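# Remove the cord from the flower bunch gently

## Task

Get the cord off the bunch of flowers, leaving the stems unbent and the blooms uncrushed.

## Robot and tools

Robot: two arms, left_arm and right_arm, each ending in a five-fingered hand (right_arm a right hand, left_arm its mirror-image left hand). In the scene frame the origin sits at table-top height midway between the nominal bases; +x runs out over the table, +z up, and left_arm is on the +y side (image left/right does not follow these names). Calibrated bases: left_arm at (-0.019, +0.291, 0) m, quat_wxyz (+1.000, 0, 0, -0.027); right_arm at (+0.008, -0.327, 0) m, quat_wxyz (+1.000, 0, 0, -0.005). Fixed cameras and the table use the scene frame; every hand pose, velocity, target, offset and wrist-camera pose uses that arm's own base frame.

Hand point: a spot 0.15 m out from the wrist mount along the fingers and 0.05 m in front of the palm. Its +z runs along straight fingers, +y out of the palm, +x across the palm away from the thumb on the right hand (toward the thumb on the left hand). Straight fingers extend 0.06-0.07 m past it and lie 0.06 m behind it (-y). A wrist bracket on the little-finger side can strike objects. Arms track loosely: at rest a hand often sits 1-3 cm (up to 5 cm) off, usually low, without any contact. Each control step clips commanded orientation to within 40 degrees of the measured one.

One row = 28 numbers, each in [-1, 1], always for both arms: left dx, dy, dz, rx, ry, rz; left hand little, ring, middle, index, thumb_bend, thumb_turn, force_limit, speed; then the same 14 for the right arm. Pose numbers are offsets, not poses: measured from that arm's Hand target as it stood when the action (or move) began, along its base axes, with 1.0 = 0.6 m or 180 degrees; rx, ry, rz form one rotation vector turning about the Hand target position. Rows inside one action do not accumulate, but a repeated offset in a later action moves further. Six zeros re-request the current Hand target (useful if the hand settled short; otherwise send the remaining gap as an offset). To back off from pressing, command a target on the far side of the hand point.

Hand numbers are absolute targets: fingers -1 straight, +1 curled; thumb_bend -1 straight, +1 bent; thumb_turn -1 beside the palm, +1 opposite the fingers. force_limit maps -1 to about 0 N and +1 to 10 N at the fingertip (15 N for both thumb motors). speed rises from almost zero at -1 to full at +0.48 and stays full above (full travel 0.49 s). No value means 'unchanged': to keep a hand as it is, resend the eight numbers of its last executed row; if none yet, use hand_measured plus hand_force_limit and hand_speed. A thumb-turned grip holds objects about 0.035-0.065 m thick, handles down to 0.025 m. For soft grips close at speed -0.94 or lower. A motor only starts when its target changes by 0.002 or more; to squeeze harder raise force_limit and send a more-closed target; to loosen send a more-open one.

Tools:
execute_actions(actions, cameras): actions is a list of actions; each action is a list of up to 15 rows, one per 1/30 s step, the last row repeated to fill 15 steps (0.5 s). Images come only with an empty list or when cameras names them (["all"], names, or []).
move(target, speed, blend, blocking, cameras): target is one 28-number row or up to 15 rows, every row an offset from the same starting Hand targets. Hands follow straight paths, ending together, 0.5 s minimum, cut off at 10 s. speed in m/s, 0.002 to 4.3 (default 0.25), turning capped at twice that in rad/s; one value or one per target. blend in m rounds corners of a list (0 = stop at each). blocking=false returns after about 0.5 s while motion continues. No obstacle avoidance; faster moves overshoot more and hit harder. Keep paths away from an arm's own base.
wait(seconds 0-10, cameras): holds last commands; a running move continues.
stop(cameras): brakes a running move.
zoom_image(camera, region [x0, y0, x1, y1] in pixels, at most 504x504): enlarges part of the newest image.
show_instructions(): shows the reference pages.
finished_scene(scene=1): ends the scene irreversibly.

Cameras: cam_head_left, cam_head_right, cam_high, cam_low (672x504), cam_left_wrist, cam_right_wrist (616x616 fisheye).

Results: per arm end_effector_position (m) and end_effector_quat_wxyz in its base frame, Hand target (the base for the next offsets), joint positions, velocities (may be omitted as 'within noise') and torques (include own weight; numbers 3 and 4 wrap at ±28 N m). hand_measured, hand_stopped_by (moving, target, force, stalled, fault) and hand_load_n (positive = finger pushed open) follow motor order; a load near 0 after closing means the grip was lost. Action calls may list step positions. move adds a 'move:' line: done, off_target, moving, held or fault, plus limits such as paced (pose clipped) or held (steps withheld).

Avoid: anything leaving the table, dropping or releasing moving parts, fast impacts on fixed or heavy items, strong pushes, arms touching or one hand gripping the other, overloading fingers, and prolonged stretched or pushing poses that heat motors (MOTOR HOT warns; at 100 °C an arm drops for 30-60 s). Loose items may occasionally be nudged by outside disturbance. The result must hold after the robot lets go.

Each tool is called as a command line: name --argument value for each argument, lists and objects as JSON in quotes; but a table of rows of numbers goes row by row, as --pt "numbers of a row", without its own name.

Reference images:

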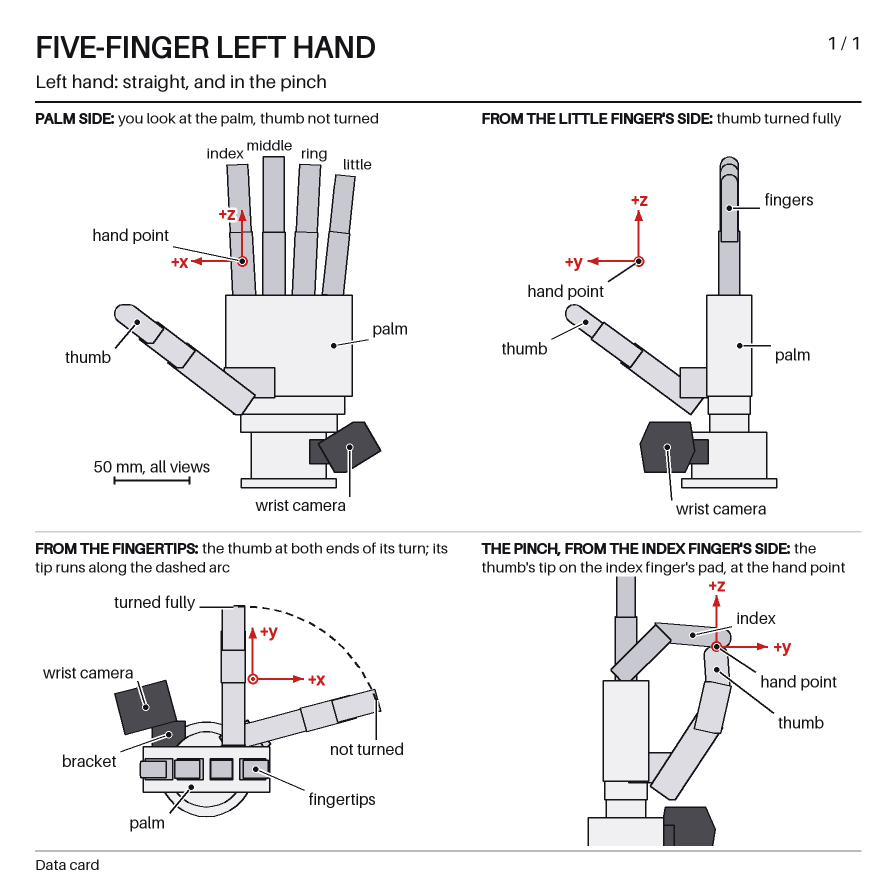

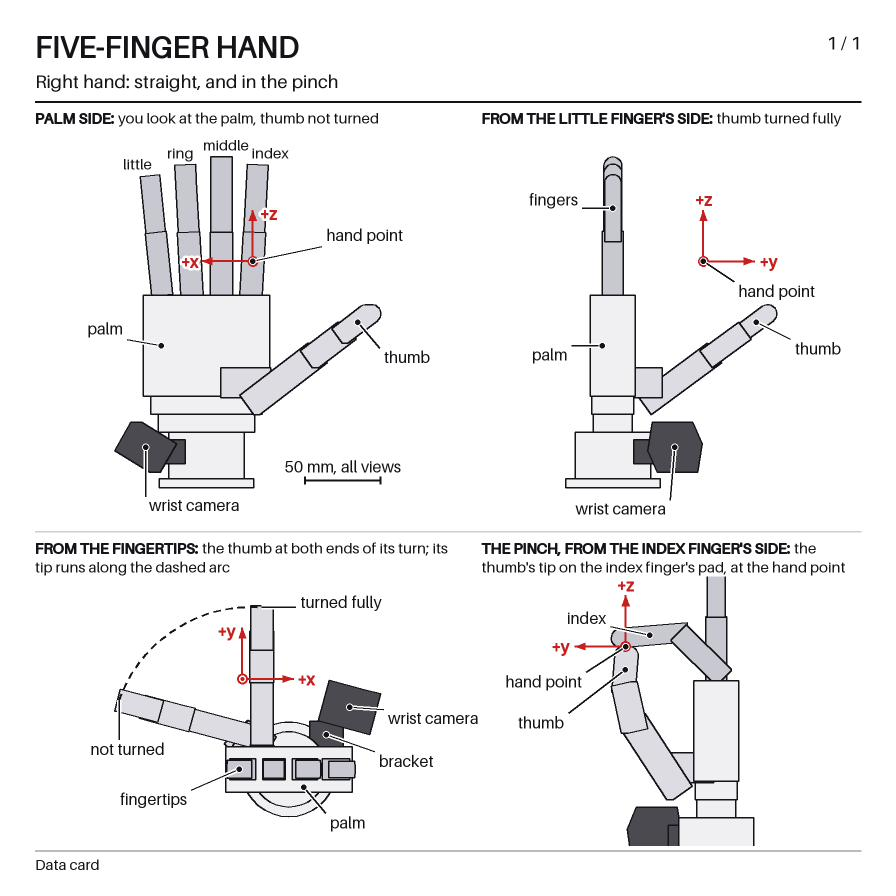

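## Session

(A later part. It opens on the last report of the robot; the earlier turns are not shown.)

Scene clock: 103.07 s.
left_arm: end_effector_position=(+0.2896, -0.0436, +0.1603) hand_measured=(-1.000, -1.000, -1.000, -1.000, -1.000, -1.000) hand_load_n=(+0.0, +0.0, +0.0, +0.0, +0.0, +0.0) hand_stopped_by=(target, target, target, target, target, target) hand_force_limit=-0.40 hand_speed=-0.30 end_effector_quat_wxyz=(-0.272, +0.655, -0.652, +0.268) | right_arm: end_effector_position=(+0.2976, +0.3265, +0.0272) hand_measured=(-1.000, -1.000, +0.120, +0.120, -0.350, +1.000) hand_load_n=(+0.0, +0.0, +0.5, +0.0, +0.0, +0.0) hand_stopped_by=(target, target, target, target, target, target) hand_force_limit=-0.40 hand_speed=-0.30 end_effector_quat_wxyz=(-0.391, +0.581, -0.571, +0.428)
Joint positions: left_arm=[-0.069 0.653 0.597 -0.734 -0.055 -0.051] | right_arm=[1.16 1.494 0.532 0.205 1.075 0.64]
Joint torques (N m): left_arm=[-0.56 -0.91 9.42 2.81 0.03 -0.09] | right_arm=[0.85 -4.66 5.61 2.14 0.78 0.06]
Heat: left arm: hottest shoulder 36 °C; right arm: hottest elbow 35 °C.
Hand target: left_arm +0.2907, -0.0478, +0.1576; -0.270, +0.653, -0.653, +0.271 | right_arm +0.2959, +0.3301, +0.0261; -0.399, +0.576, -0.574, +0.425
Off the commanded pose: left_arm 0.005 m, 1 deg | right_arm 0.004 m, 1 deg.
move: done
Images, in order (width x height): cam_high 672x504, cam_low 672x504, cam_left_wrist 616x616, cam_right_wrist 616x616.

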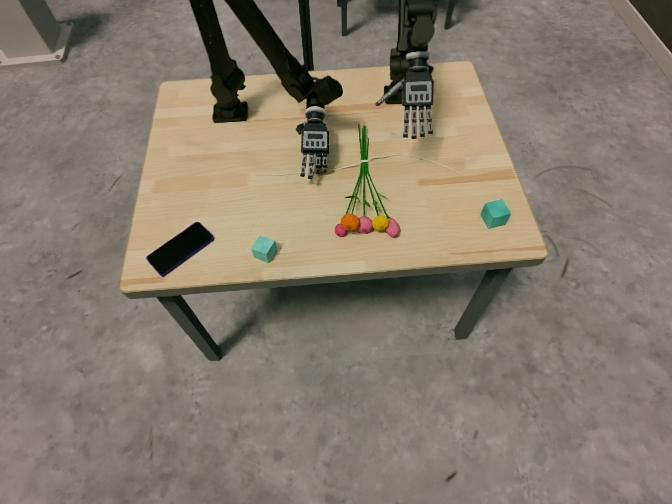

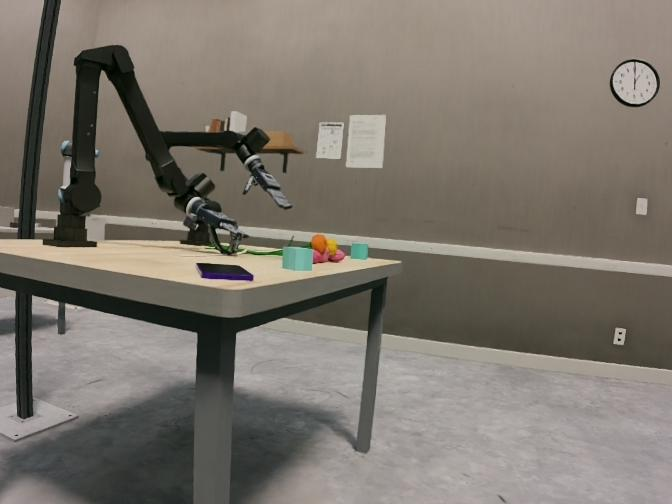

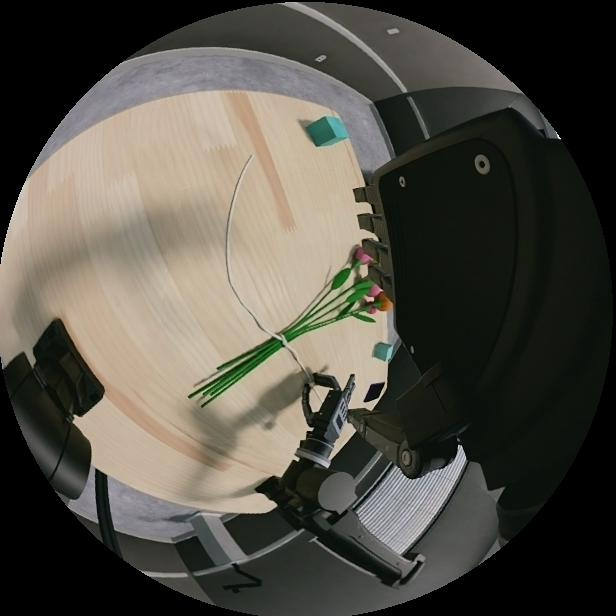

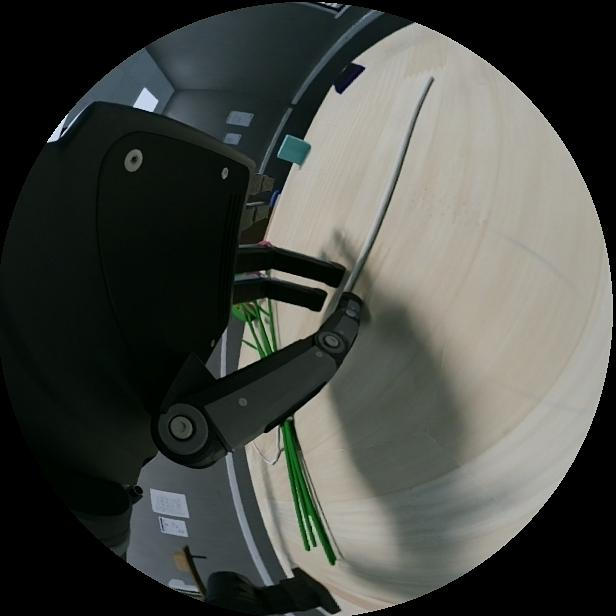

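move --pt "0 0 0 0 0 0 -1 -1 -1 -1 -1 -1 -0.4 -0.3 0 0 -0.008 0 0 0 -1 -1 0.12 0.12 -0.35 1 -0.4 -0.6" --pt "0 0 0 0 0 0 -1 -1 -1 -1 -1 -1 -0.4 -0.3 0 0 -0.015 0 0 0 -1 -1 0.55 0.55 0.1 1 -0.3 -0.6" --cameras '["cam_left_wrist","cam_high","cam_low","cam_right_wrist"]' --speed 0.05

zoom_image --camera "cam_left_wrist" --region '[275, 330, 355, 410]'

zoom_image --camera "cam_right_wrist" --region '[280, 220, 380, 320]'

Scene clock: 108.53 s.
left_arm: end_effector_position=(+0.2896, -0.0436, +0.1603) hand_measured=(-1.000, -1.000, -1.000, -1.000, -1.000, -1.000) hand_load_n=(+0.0, -0.5, +0.0, -0.5, +0.0, +0.0) hand_stopped_by=(target, target, target, target, target, target) hand_force_limit=-0.40 hand_speed=-0.30 end_effector_quat_wxyz=(-0.272, +0.655, -0.652, +0.268) | right_arm: end_effector_position=(+0.2992, +0.3281, +0.0226) hand_measured=(-1.000, -1.000, +0.262, +0.336, -0.260, +1.000) hand_load_n=(+0.0, +0.0, +7.0, +5.5, +6.0, +0.5) hand_stopped_by=(target, target, force, force, force, target) hand_force_limit=-0.30 hand_speed=-0.60 end_effector_quat_wxyz=(-0.396, +0.575, -0.573, +0.429)
Joint positions: left_arm=[-0.069 0.653 0.597 -0.734 -0.055 -0.051] | right_arm=[1.16 1.518 0.528 0.245 1.081 0.641]
Joint torques (N m): left_arm=[0.03 -0.62 9.32 2.58 -0.01 -0.08] | right_arm=[1.73 -5.07 4.92 2.07 0.54 0.01]
Heat: left arm: hottest shoulder 36 °C; right arm: hottest elbow 35 °C.
Hand target: left_arm +0.2907, -0.0478, +0.1576; -0.270, +0.653, -0.653, +0.271 | right_arm +0.2959, +0.3299, +0.0170; -0.399, +0.576, -0.574, +0.425
Off the commanded pose: left_arm 0.005 m, 1 deg | right_arm 0.007 m, 1 deg.
move: done
Images, in order (width x height): cam_high 672x504, cam_low 672x504, cam_left_wrist 616x616, cam_right_wrist 616x616.

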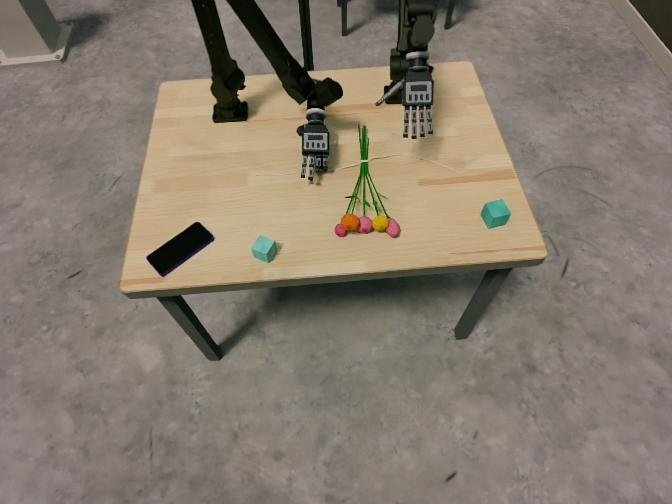

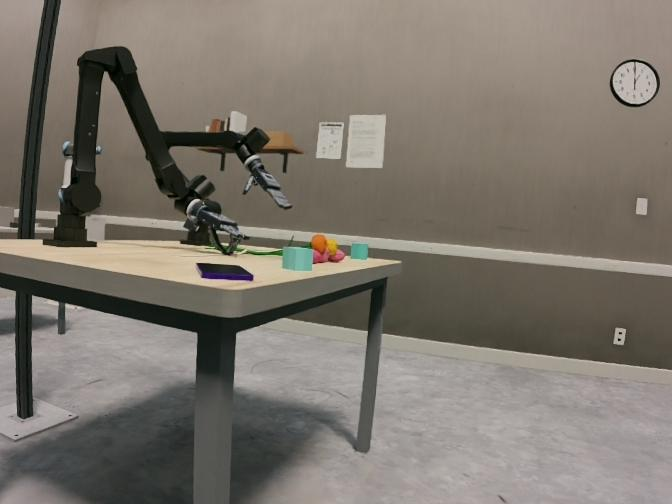

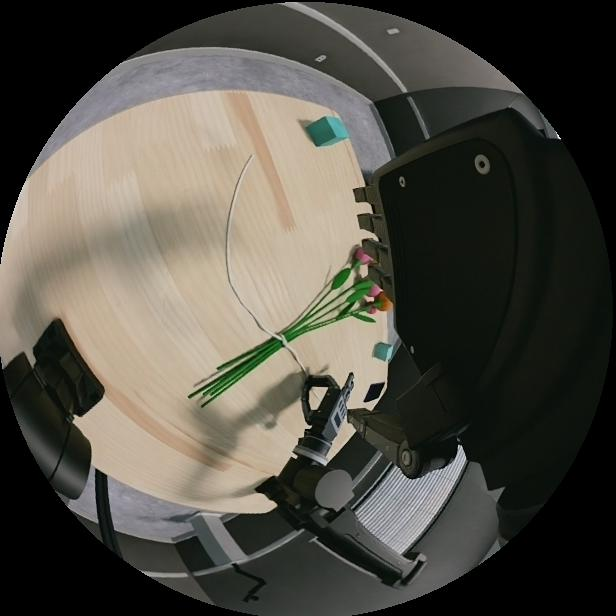

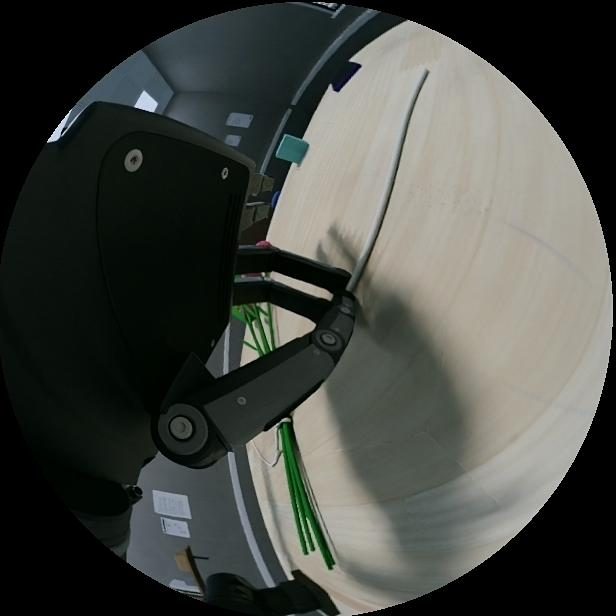

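Scaled by 6.300 from the camera's 616x616 image, which has a finer 880x880 frame.

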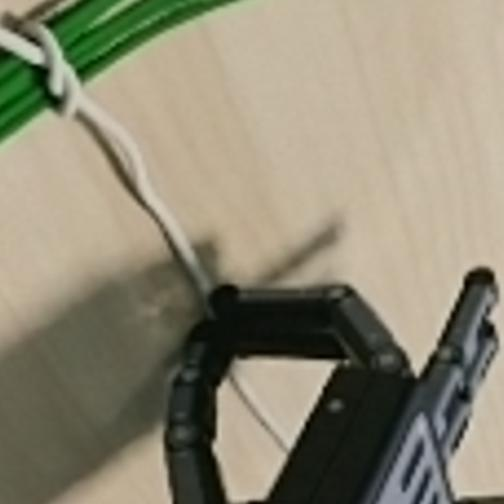

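Scaled by 5.040 from the camera's 616x616 image, which has a finer 880x880 frame.

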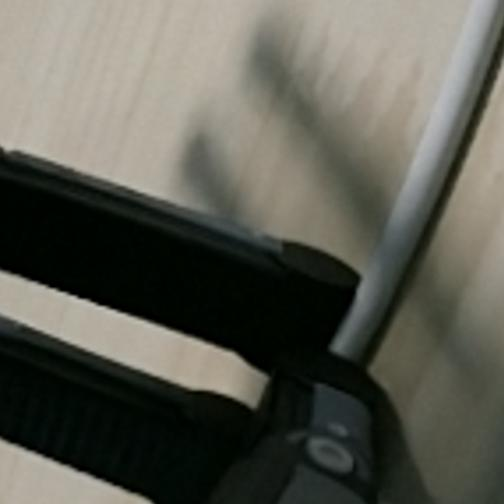

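move --target '[0,0,0,0,0,0,-1,-1,-1,-1,-1,-1,-0.4,-0.3,0,0,0.065,0,0,0,-1,-1,0.55,0.55,0.1,1,-0.3,-0.6]' --cameras '["cam_left_wrist","cam_high","cam_low","cam_right_wrist"]' --speed 0.1

zoom_image --camera "cam_left_wrist" --region '[255, 310, 355, 410]'

zoom_image --camera "cam_low" --region '[180, 200, 280, 280]'

Scene clock: 111.43 s.
left_arm: end_effector_position=(+0.2896, -0.0436, +0.1603) hand_measured=(-1.000, -1.000, -1.000, -1.000, -1.000, -1.000) hand_load_n=(+0.0, +0.0, +0.0, +0.0, +0.0, +0.0) hand_stopped_by=(target, target, target, target, target, target) hand_force_limit=-0.40 hand_speed=-0.30 end_effector_quat_wxyz=(-0.272, +0.655, -0.652, +0.268) | right_arm: end_effector_position=(+0.2940, +0.3163, +0.0413) hand_measured=(-1.000, -1.000, +0.262, +0.336, -0.260, +1.000) hand_load_n=(+0.0, +0.0, +7.5, +5.5, +6.0, +0.5) hand_stopped_by=(target, target, force, force, force, target) hand_force_limit=-0.30 hand_speed=-0.60 end_effector_quat_wxyz=(-0.383, +0.585, -0.569, +0.433)
Joint positions: left_arm=[-0.069 0.653 0.597 -0.734 -0.055 -0.051] | right_arm=[1.16 1.426 0.528 0.118 1.081 0.642]
Joint torques (N m): left_arm=[-0.15 -1.08 9.42 2.55 0 -0.07] | right_arm=[1.38 -6.59 8.57 0.65 0.65 0]
Heat: left arm: hottest shoulder 36 °C; right arm: hottest elbow 35 °C.
Hand target: left_arm +0.2907, -0.0478, +0.1576; -0.270, +0.653, -0.653, +0.271 | right_arm +0.2959, +0.3299, +0.0559; -0.399, +0.576, -0.574, +0.425
Off the commanded pose: left_arm 0.005 m, 1 deg | right_arm 0.020 m, 2 deg.
move: off_target (right_arm)
Images, in order (width x height): cam_high 672x504, cam_low 672x504, cam_left_wrist 616x616, cam_right_wrist 616x616.

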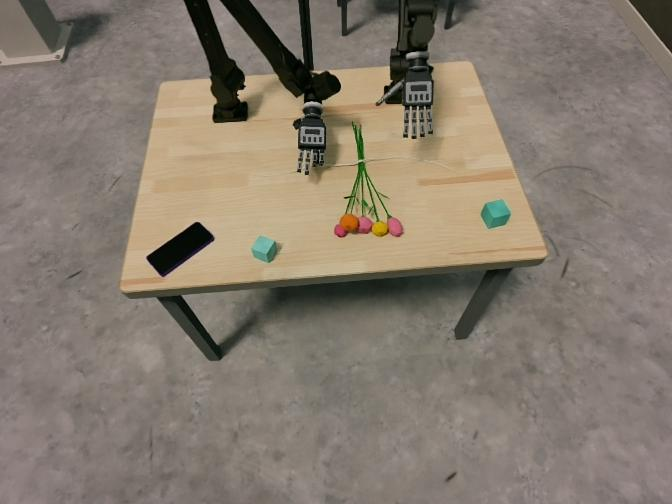

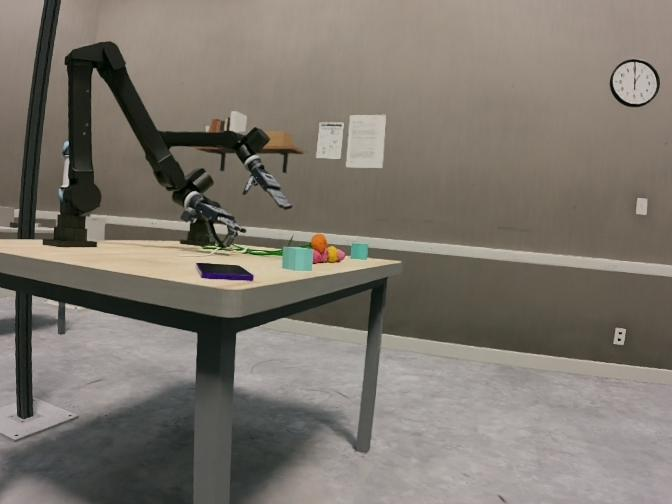

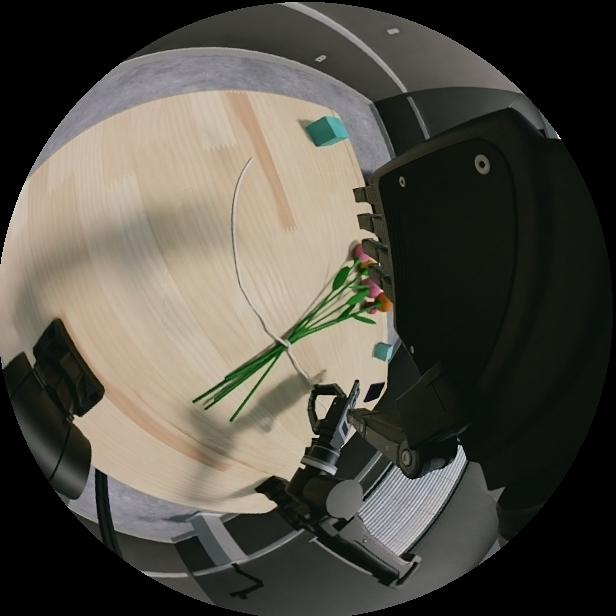

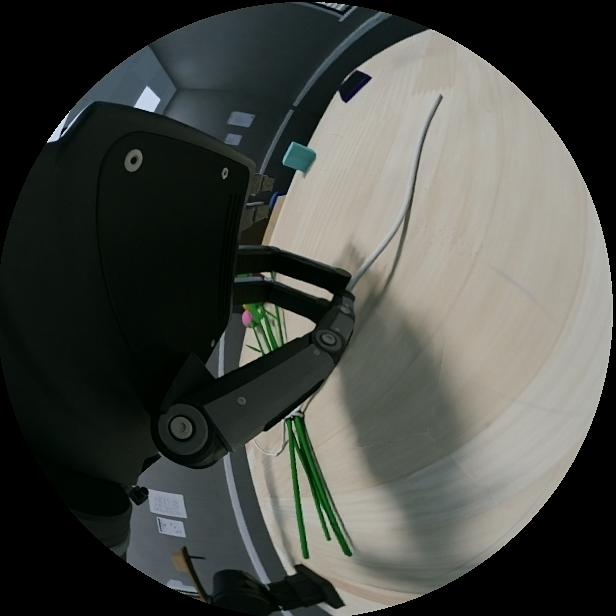

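Scaled by 5.040 from the camera's 616x616 image, which has a finer 880x880 frame.

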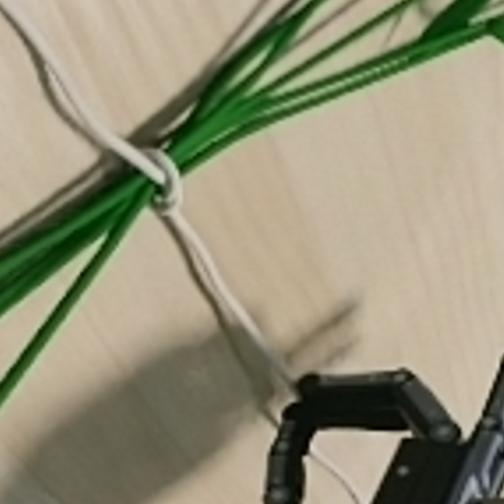

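Scaled by 5.040 from the camera's 672x504 image, which has a finer 960x720 frame.

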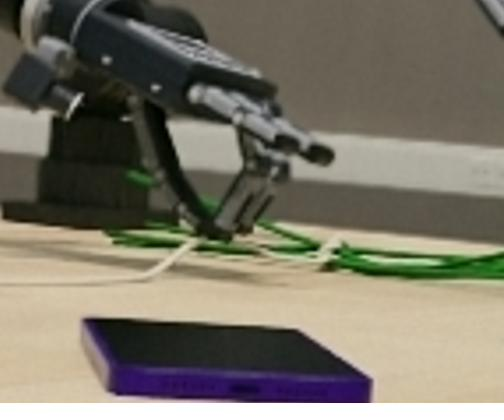

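zoom_image --camera "cam_high" --region '[280, 100, 480, 250]'

Scaled by 2.520 from the camera's 672x504 image, which has a finer 960x720 frame.

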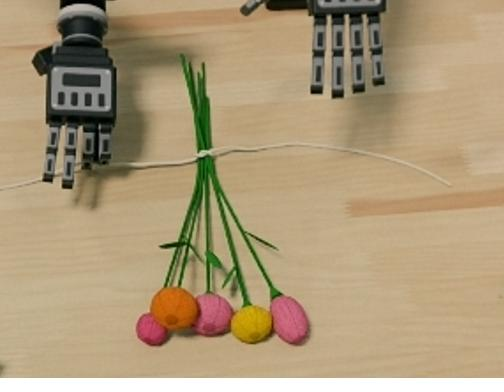

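move --target '[0.0675,-0.2835,-0.021,-0.268,0.2546,0.4648,-1,-1,0,-1,-1,-1,-0.4,-0.3,0,0,0,0,0,0,-1,-1,0.55,0.55,0.1,1,-0.3,-0.6]' --cameras '["all"]' --speed 0.2

Scene clock: 140.47 s.
left_arm: end_effector_position=(+0.3137, -0.2062, +0.1275) hand_measured=(-1.000, -1.000, +0.000, -1.000, -1.000, -1.000) hand_load_n=(+0.0, +0.0, +0.0, +0.0, +0.0, +0.0) hand_stopped_by=(target, target, target, target, target, target) hand_force_limit=-0.40 hand_speed=-0.30 end_effector_quat_wxyz=(+0.122, +0.992, +0.031, -0.014) | right_arm: end_effector_position=(+0.2940, +0.3163, +0.0413) hand_measured=(-1.000, -1.000, +0.262, +0.336, -0.260, +1.000) hand_load_n=(+0.0, +0.0, +7.5, +5.5, +6.0, +0.5) hand_stopped_by=(target, target, force, force, force, target) hand_force_limit=-0.30 hand_speed=-0.60 end_effector_quat_wxyz=(-0.383, +0.585, -0.569, +0.433)
Joint positions: left_arm=[-0.346 1.17 0.824 -1.159 0.238 -1.988] | right_arm=[1.16 1.426 0.528 0.118 1.081 0.642]
Joint torques (N m): left_arm=[-0.44 -5.89 12.38 0.85 0.39 -0.04] | right_arm=[1.73 -6.48 8.35 0.92 0.56 0.07]
Heat: left arm: hottest shoulder 36 °C; right arm: hottest elbow 36 °C.
Hand target: left_arm +0.3312, -0.2179, +0.1449; +0.130, +0.991, +0.027, +0.003 | right_arm +0.2959, +0.3299, +0.0560; -0.399, +0.576, -0.574, +0.425
Off the commanded pose: left_arm 0.027 m, 2 deg | right_arm 0.020 m, 2 deg.
move: off_target (left_arm, right_arm)

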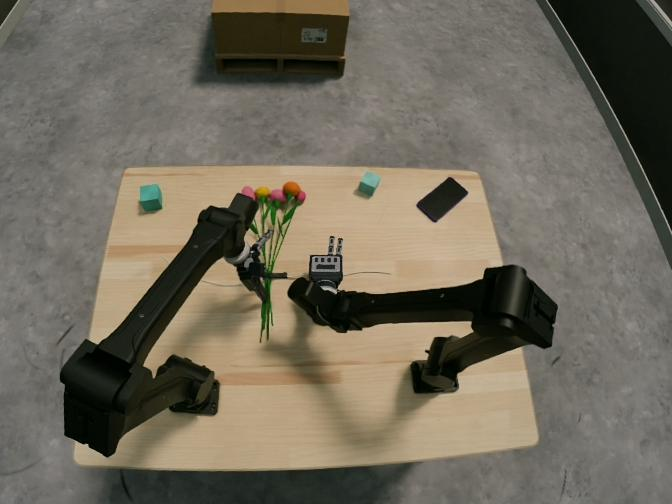

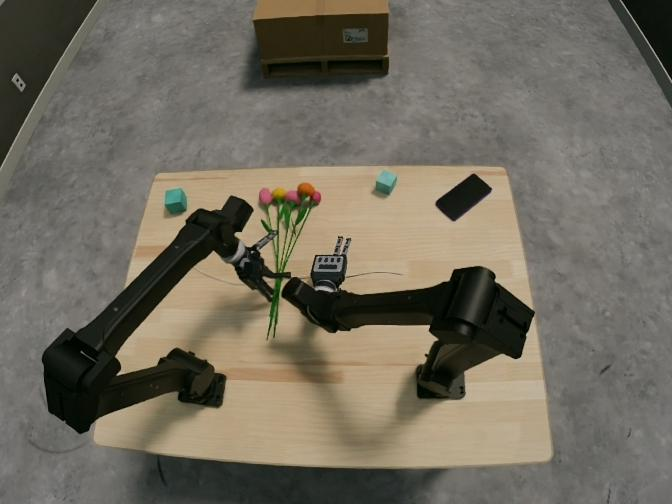

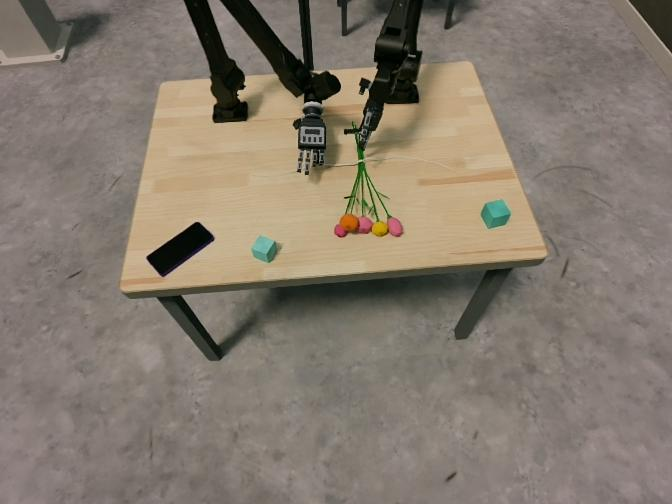

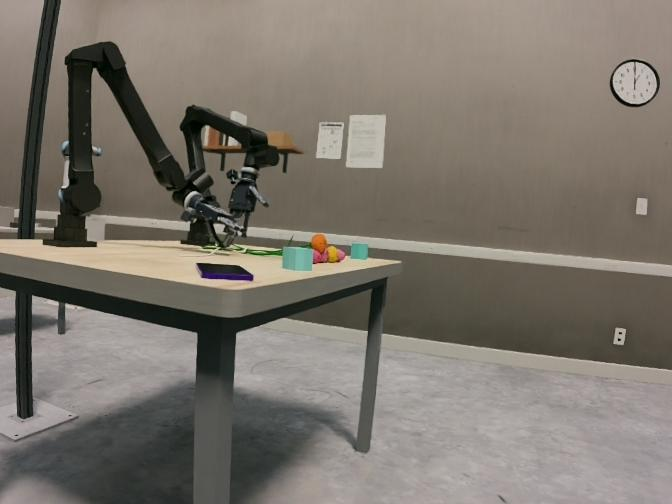

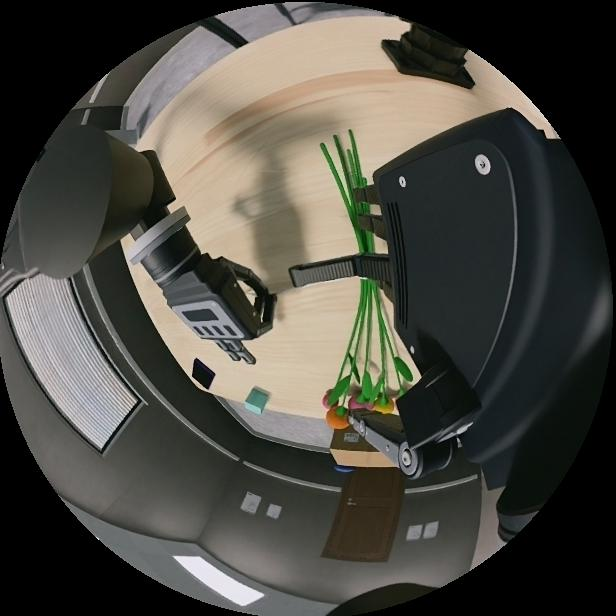

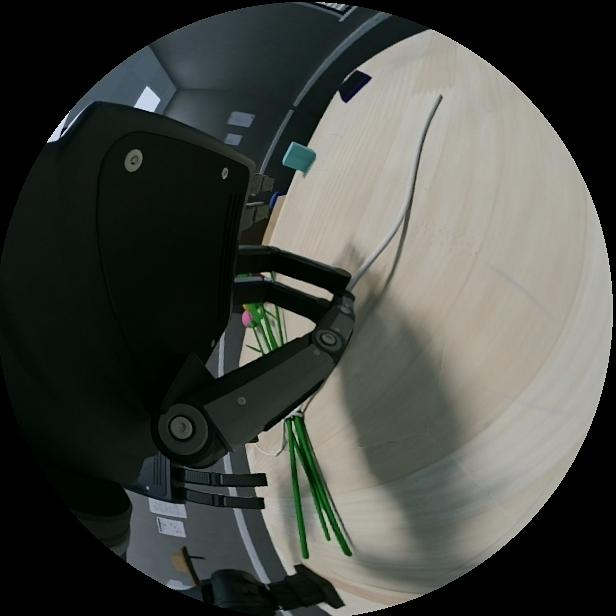

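zoom_image --camera "cam_left_wrist" --region '[220, 120, 460, 360]'

zoom_image --camera "cam_high" --region '[290, 80, 410, 200]'

zoom_image --camera "cam_low" --region '[180, 160, 300, 280]'

zoom_image --camera "cam_head_left" --region '[200, 200, 360, 360]'

Scaled by 2.100 from the camera's 616x616 image, which has a finer 880x880 frame.

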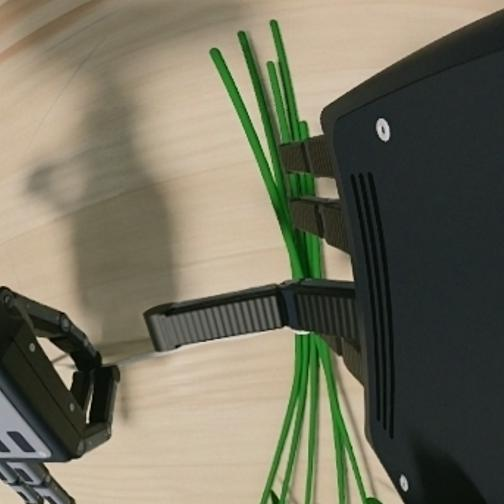

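Scaled by 4.200 from the camera's 672x504 image, which has a finer 960x720 frame.

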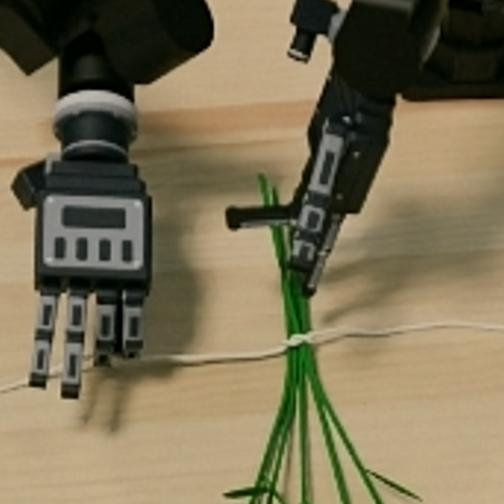

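Scaled by 4.200 from the camera's 672x504 image, which has a finer 960x720 frame.

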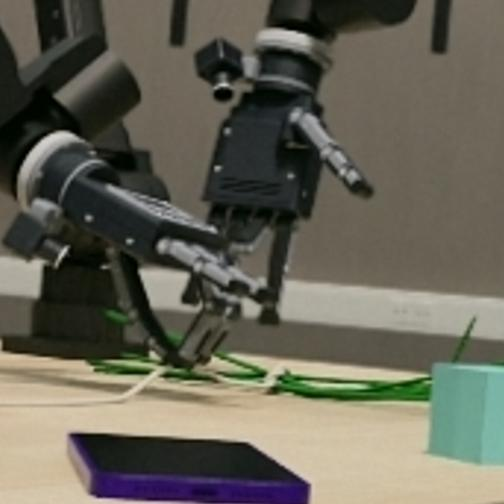

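Scaled by 3.150 from the camera's 672x504 image, which has a finer 960x720 frame.

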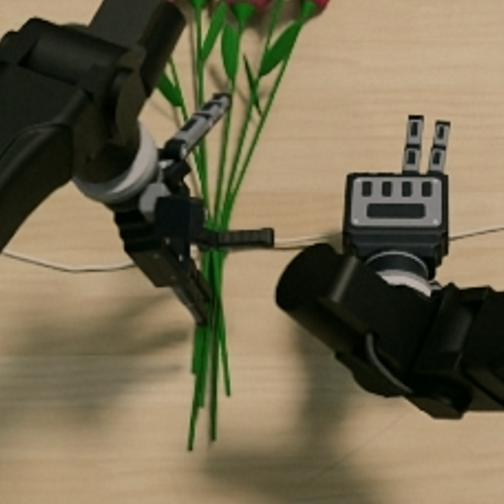

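move --target '[0.0375,-0.052,-0.015,0,0,0,-1,-1,0,-1,-1,-1,-0.4,-0.3,0,0,0,0,0,0,-1,-1,0.55,0.55,0.1,1,-0.3,-0.6]' --cameras '["cam_high","cam_low","cam_left_wrist","cam_head_left"]' --speed 0.1

zoom_image --camera "cam_left_wrist" --region '[220, 120, 460, 360]'

zoom_image --camera "cam_high" --region '[290, 80, 410, 200]'

zoom_image --camera "cam_low" --region '[180, 160, 300, 280]'

Scene clock: 146.50 s.
left_arm: end_effector_position=(+0.3349, -0.2360, +0.1198) hand_measured=(-1.000, -1.000, +0.000, -1.000, -1.000, -1.000) hand_load_n=(+0.0, +0.0, +0.0, +0.0, +0.0, +0.0) hand_stopped_by=(target, target, target, target, target, target) hand_force_limit=-0.40 hand_speed=-0.30 end_effector_quat_wxyz=(+0.122, +0.992, +0.031, -0.016) | right_arm: end_effector_position=(+0.2940, +0.3163, +0.0413) hand_measured=(-1.000, -1.000, +0.262, +0.336, -0.260, +1.000) hand_load_n=(+0.0, +0.0, +7.5, +6.0, +6.0, +1.0) hand_stopped_by=(target, target, force, force, force, target) hand_force_limit=-0.30 hand_speed=-0.60 end_effector_quat_wxyz=(-0.383, +0.585, -0.569, +0.433)
Joint positions: left_arm=[-0.408 1.265 0.88 -1.109 0.235 -2.051] | right_arm=[1.16 1.426 0.528 0.118 1.081 0.642]
Joint torques (N m): left_arm=[-0.09 -6.89 11.97 1.24 0.24 -0.12] | right_arm=[1.08 -6.71 8.34 0.98 0.53 0.03]
Heat: left arm: hottest shoulder 36 °C; right arm: hottest elbow 37 °C.
Hand target: left_arm +0.3536, -0.2492, +0.1359; +0.130, +0.991, +0.027, +0.003 | right_arm +0.2959, +0.3299, +0.0560; -0.399, +0.576, -0.574, +0.425
Off the commanded pose: left_arm 0.028 m, 2 deg | right_arm 0.020 m, 2 deg.
move: off_target (left_arm, right_arm)
Images, in order (width x height): cam_head_left 672x504, cam_high 672x504, cam_low 672x504, cam_left_wrist 616x616.

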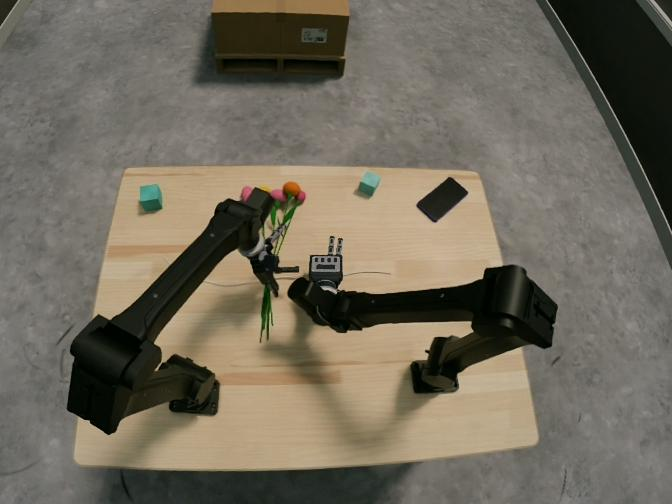

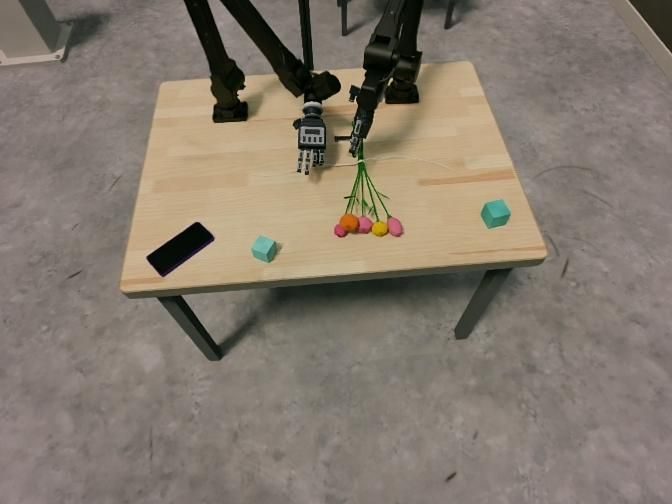

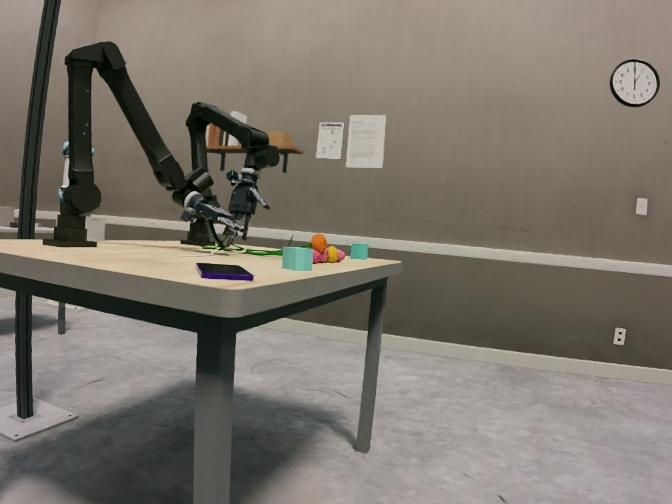

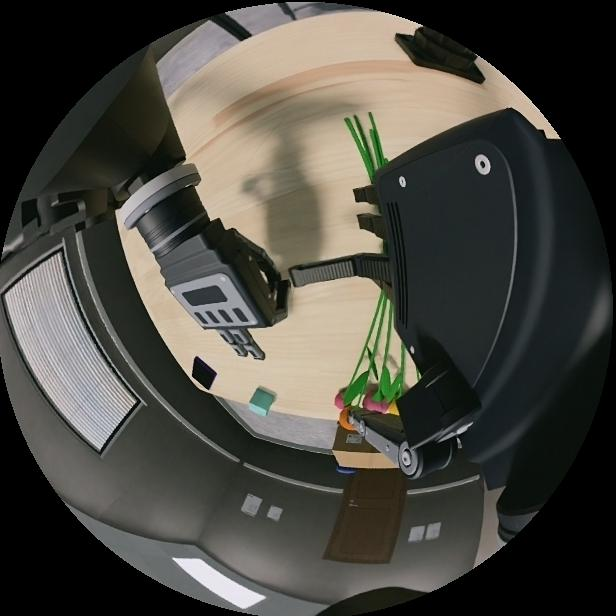

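Scaled by 2.100 from the camera's 616x616 image, which has a finer 880x880 frame.

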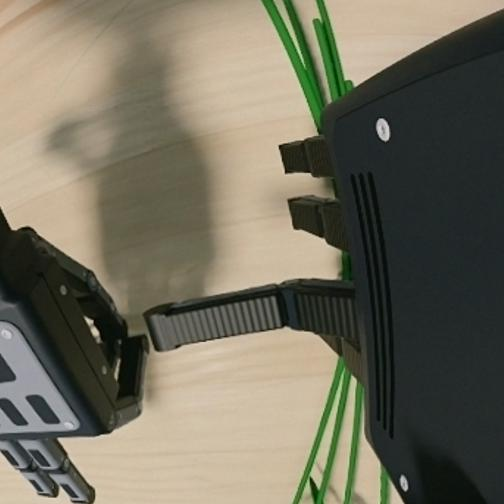

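Scaled by 4.200 from the camera's 672x504 image, which has a finer 960x720 frame.

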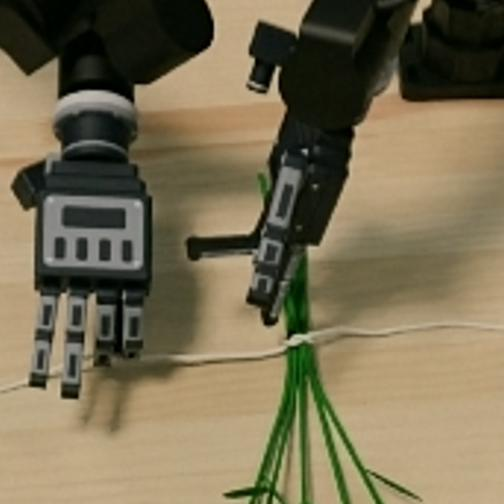

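Scaled by 4.200 from the camera's 672x504 image, which has a finer 960x720 frame.

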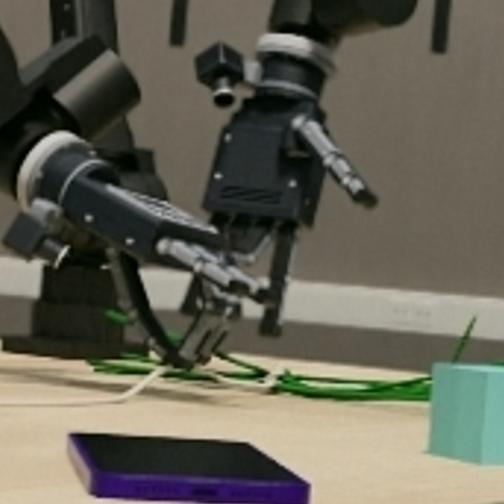

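move --pt "0.035 0 0 0 0 0 -1 -1 0 -1 -1 -1 -0.4 -0.3 0 0 0 0 0 0 -1 -1 0.55 0.55 0.1 1 -0.3 -0.6" --pt "0.035 0 -0.025 0 0 0 -1 -1 0 -1 -1 -1 -0.4 -0.3 0 0 0 0 0 0 -1 -1 0.55 0.55 0.1 1 -0.3 -0.6" --cameras '["cam_high","cam_low"]' --speed 0.1

zoom_image --camera "cam_high" --region '[320, 110, 400, 190]'

zoom_image --camera "cam_low" --region '[200, 200, 280, 270]'

Scene clock: 151.17 s.
left_arm: end_effector_position=(+0.3606, -0.2475, +0.1154) hand_measured=(-1.000, -1.000, +0.000, -1.000, -1.000, -1.000) hand_load_n=(+0.0, +0.0, +0.0, +0.0, +0.0, +0.0) hand_stopped_by=(target, target, target, target, target, target) hand_force_limit=-0.40 hand_speed=-0.30 end_effector_quat_wxyz=(+0.126, +0.992, +0.027, -0.007) | right_arm: end_effector_position=(+0.2940, +0.3163, +0.0413) hand_measured=(-1.000, -1.000, +0.262, +0.336, -0.260, +1.000) hand_load_n=(+0.0, +0.0, +7.5, +5.5, +6.0, +0.5) hand_stopped_by=(target, target, force, force, force, target) hand_force_limit=-0.30 hand_speed=-0.60 end_effector_quat_wxyz=(-0.383, +0.585, -0.569, +0.433)
Joint positions: left_arm=[-0.408 1.337 0.928 -1.067 0.235 -2.044] | right_arm=[1.16 1.426 0.528 0.118 1.081 0.642]
Joint torques (N m): left_arm=[1.96 -7.71 10.29 1.43 0.34 0.11] | right_arm=[1.26 -6.01 8.29 0.88 0.58 0.02]
Heat: left arm: hottest shoulder 36 °C; right arm: hottest elbow 37 °C.
Hand target: left_arm +0.3745, -0.2491, +0.1209; +0.130, +0.991, +0.027, +0.003 | right_arm +0.2959, +0.3299, +0.0560; -0.399, +0.576, -0.574, +0.425
Off the commanded pose: left_arm 0.015 m, 1 deg | right_arm 0.020 m, 2 deg.
move: off_target (left_arm, right_arm)
Images, in order (width x height): cam_high 672x504, cam_low 672x504.

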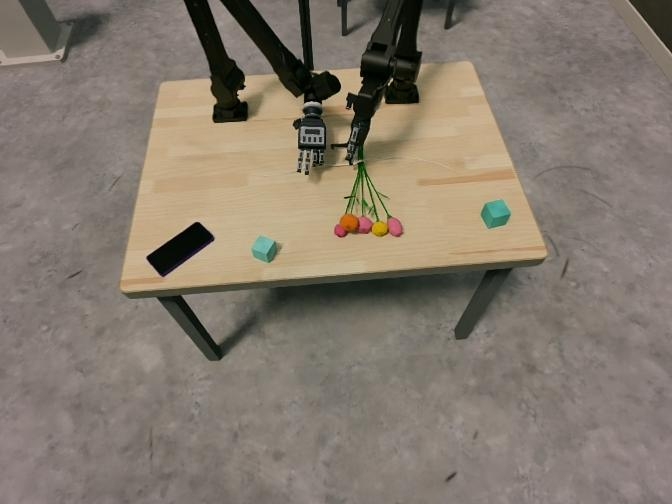

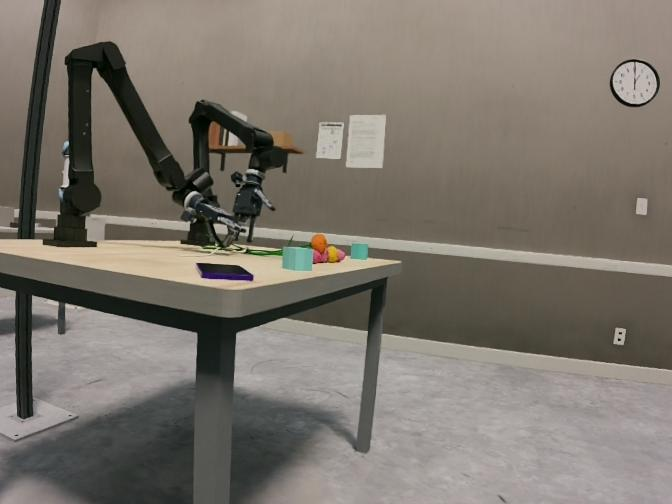

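Scaled by 6.300 from the camera's 672x504 image, which has a finer 960x720 frame.

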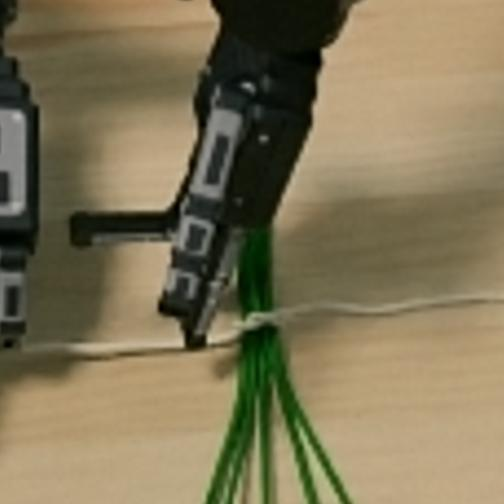

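Scaled by 6.300 from the camera's 672x504 image, which has a finer 960x720 frame.

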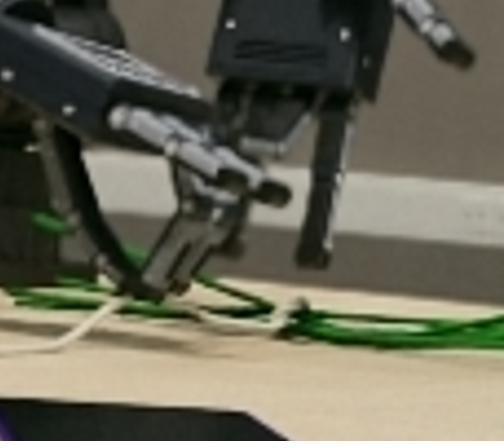

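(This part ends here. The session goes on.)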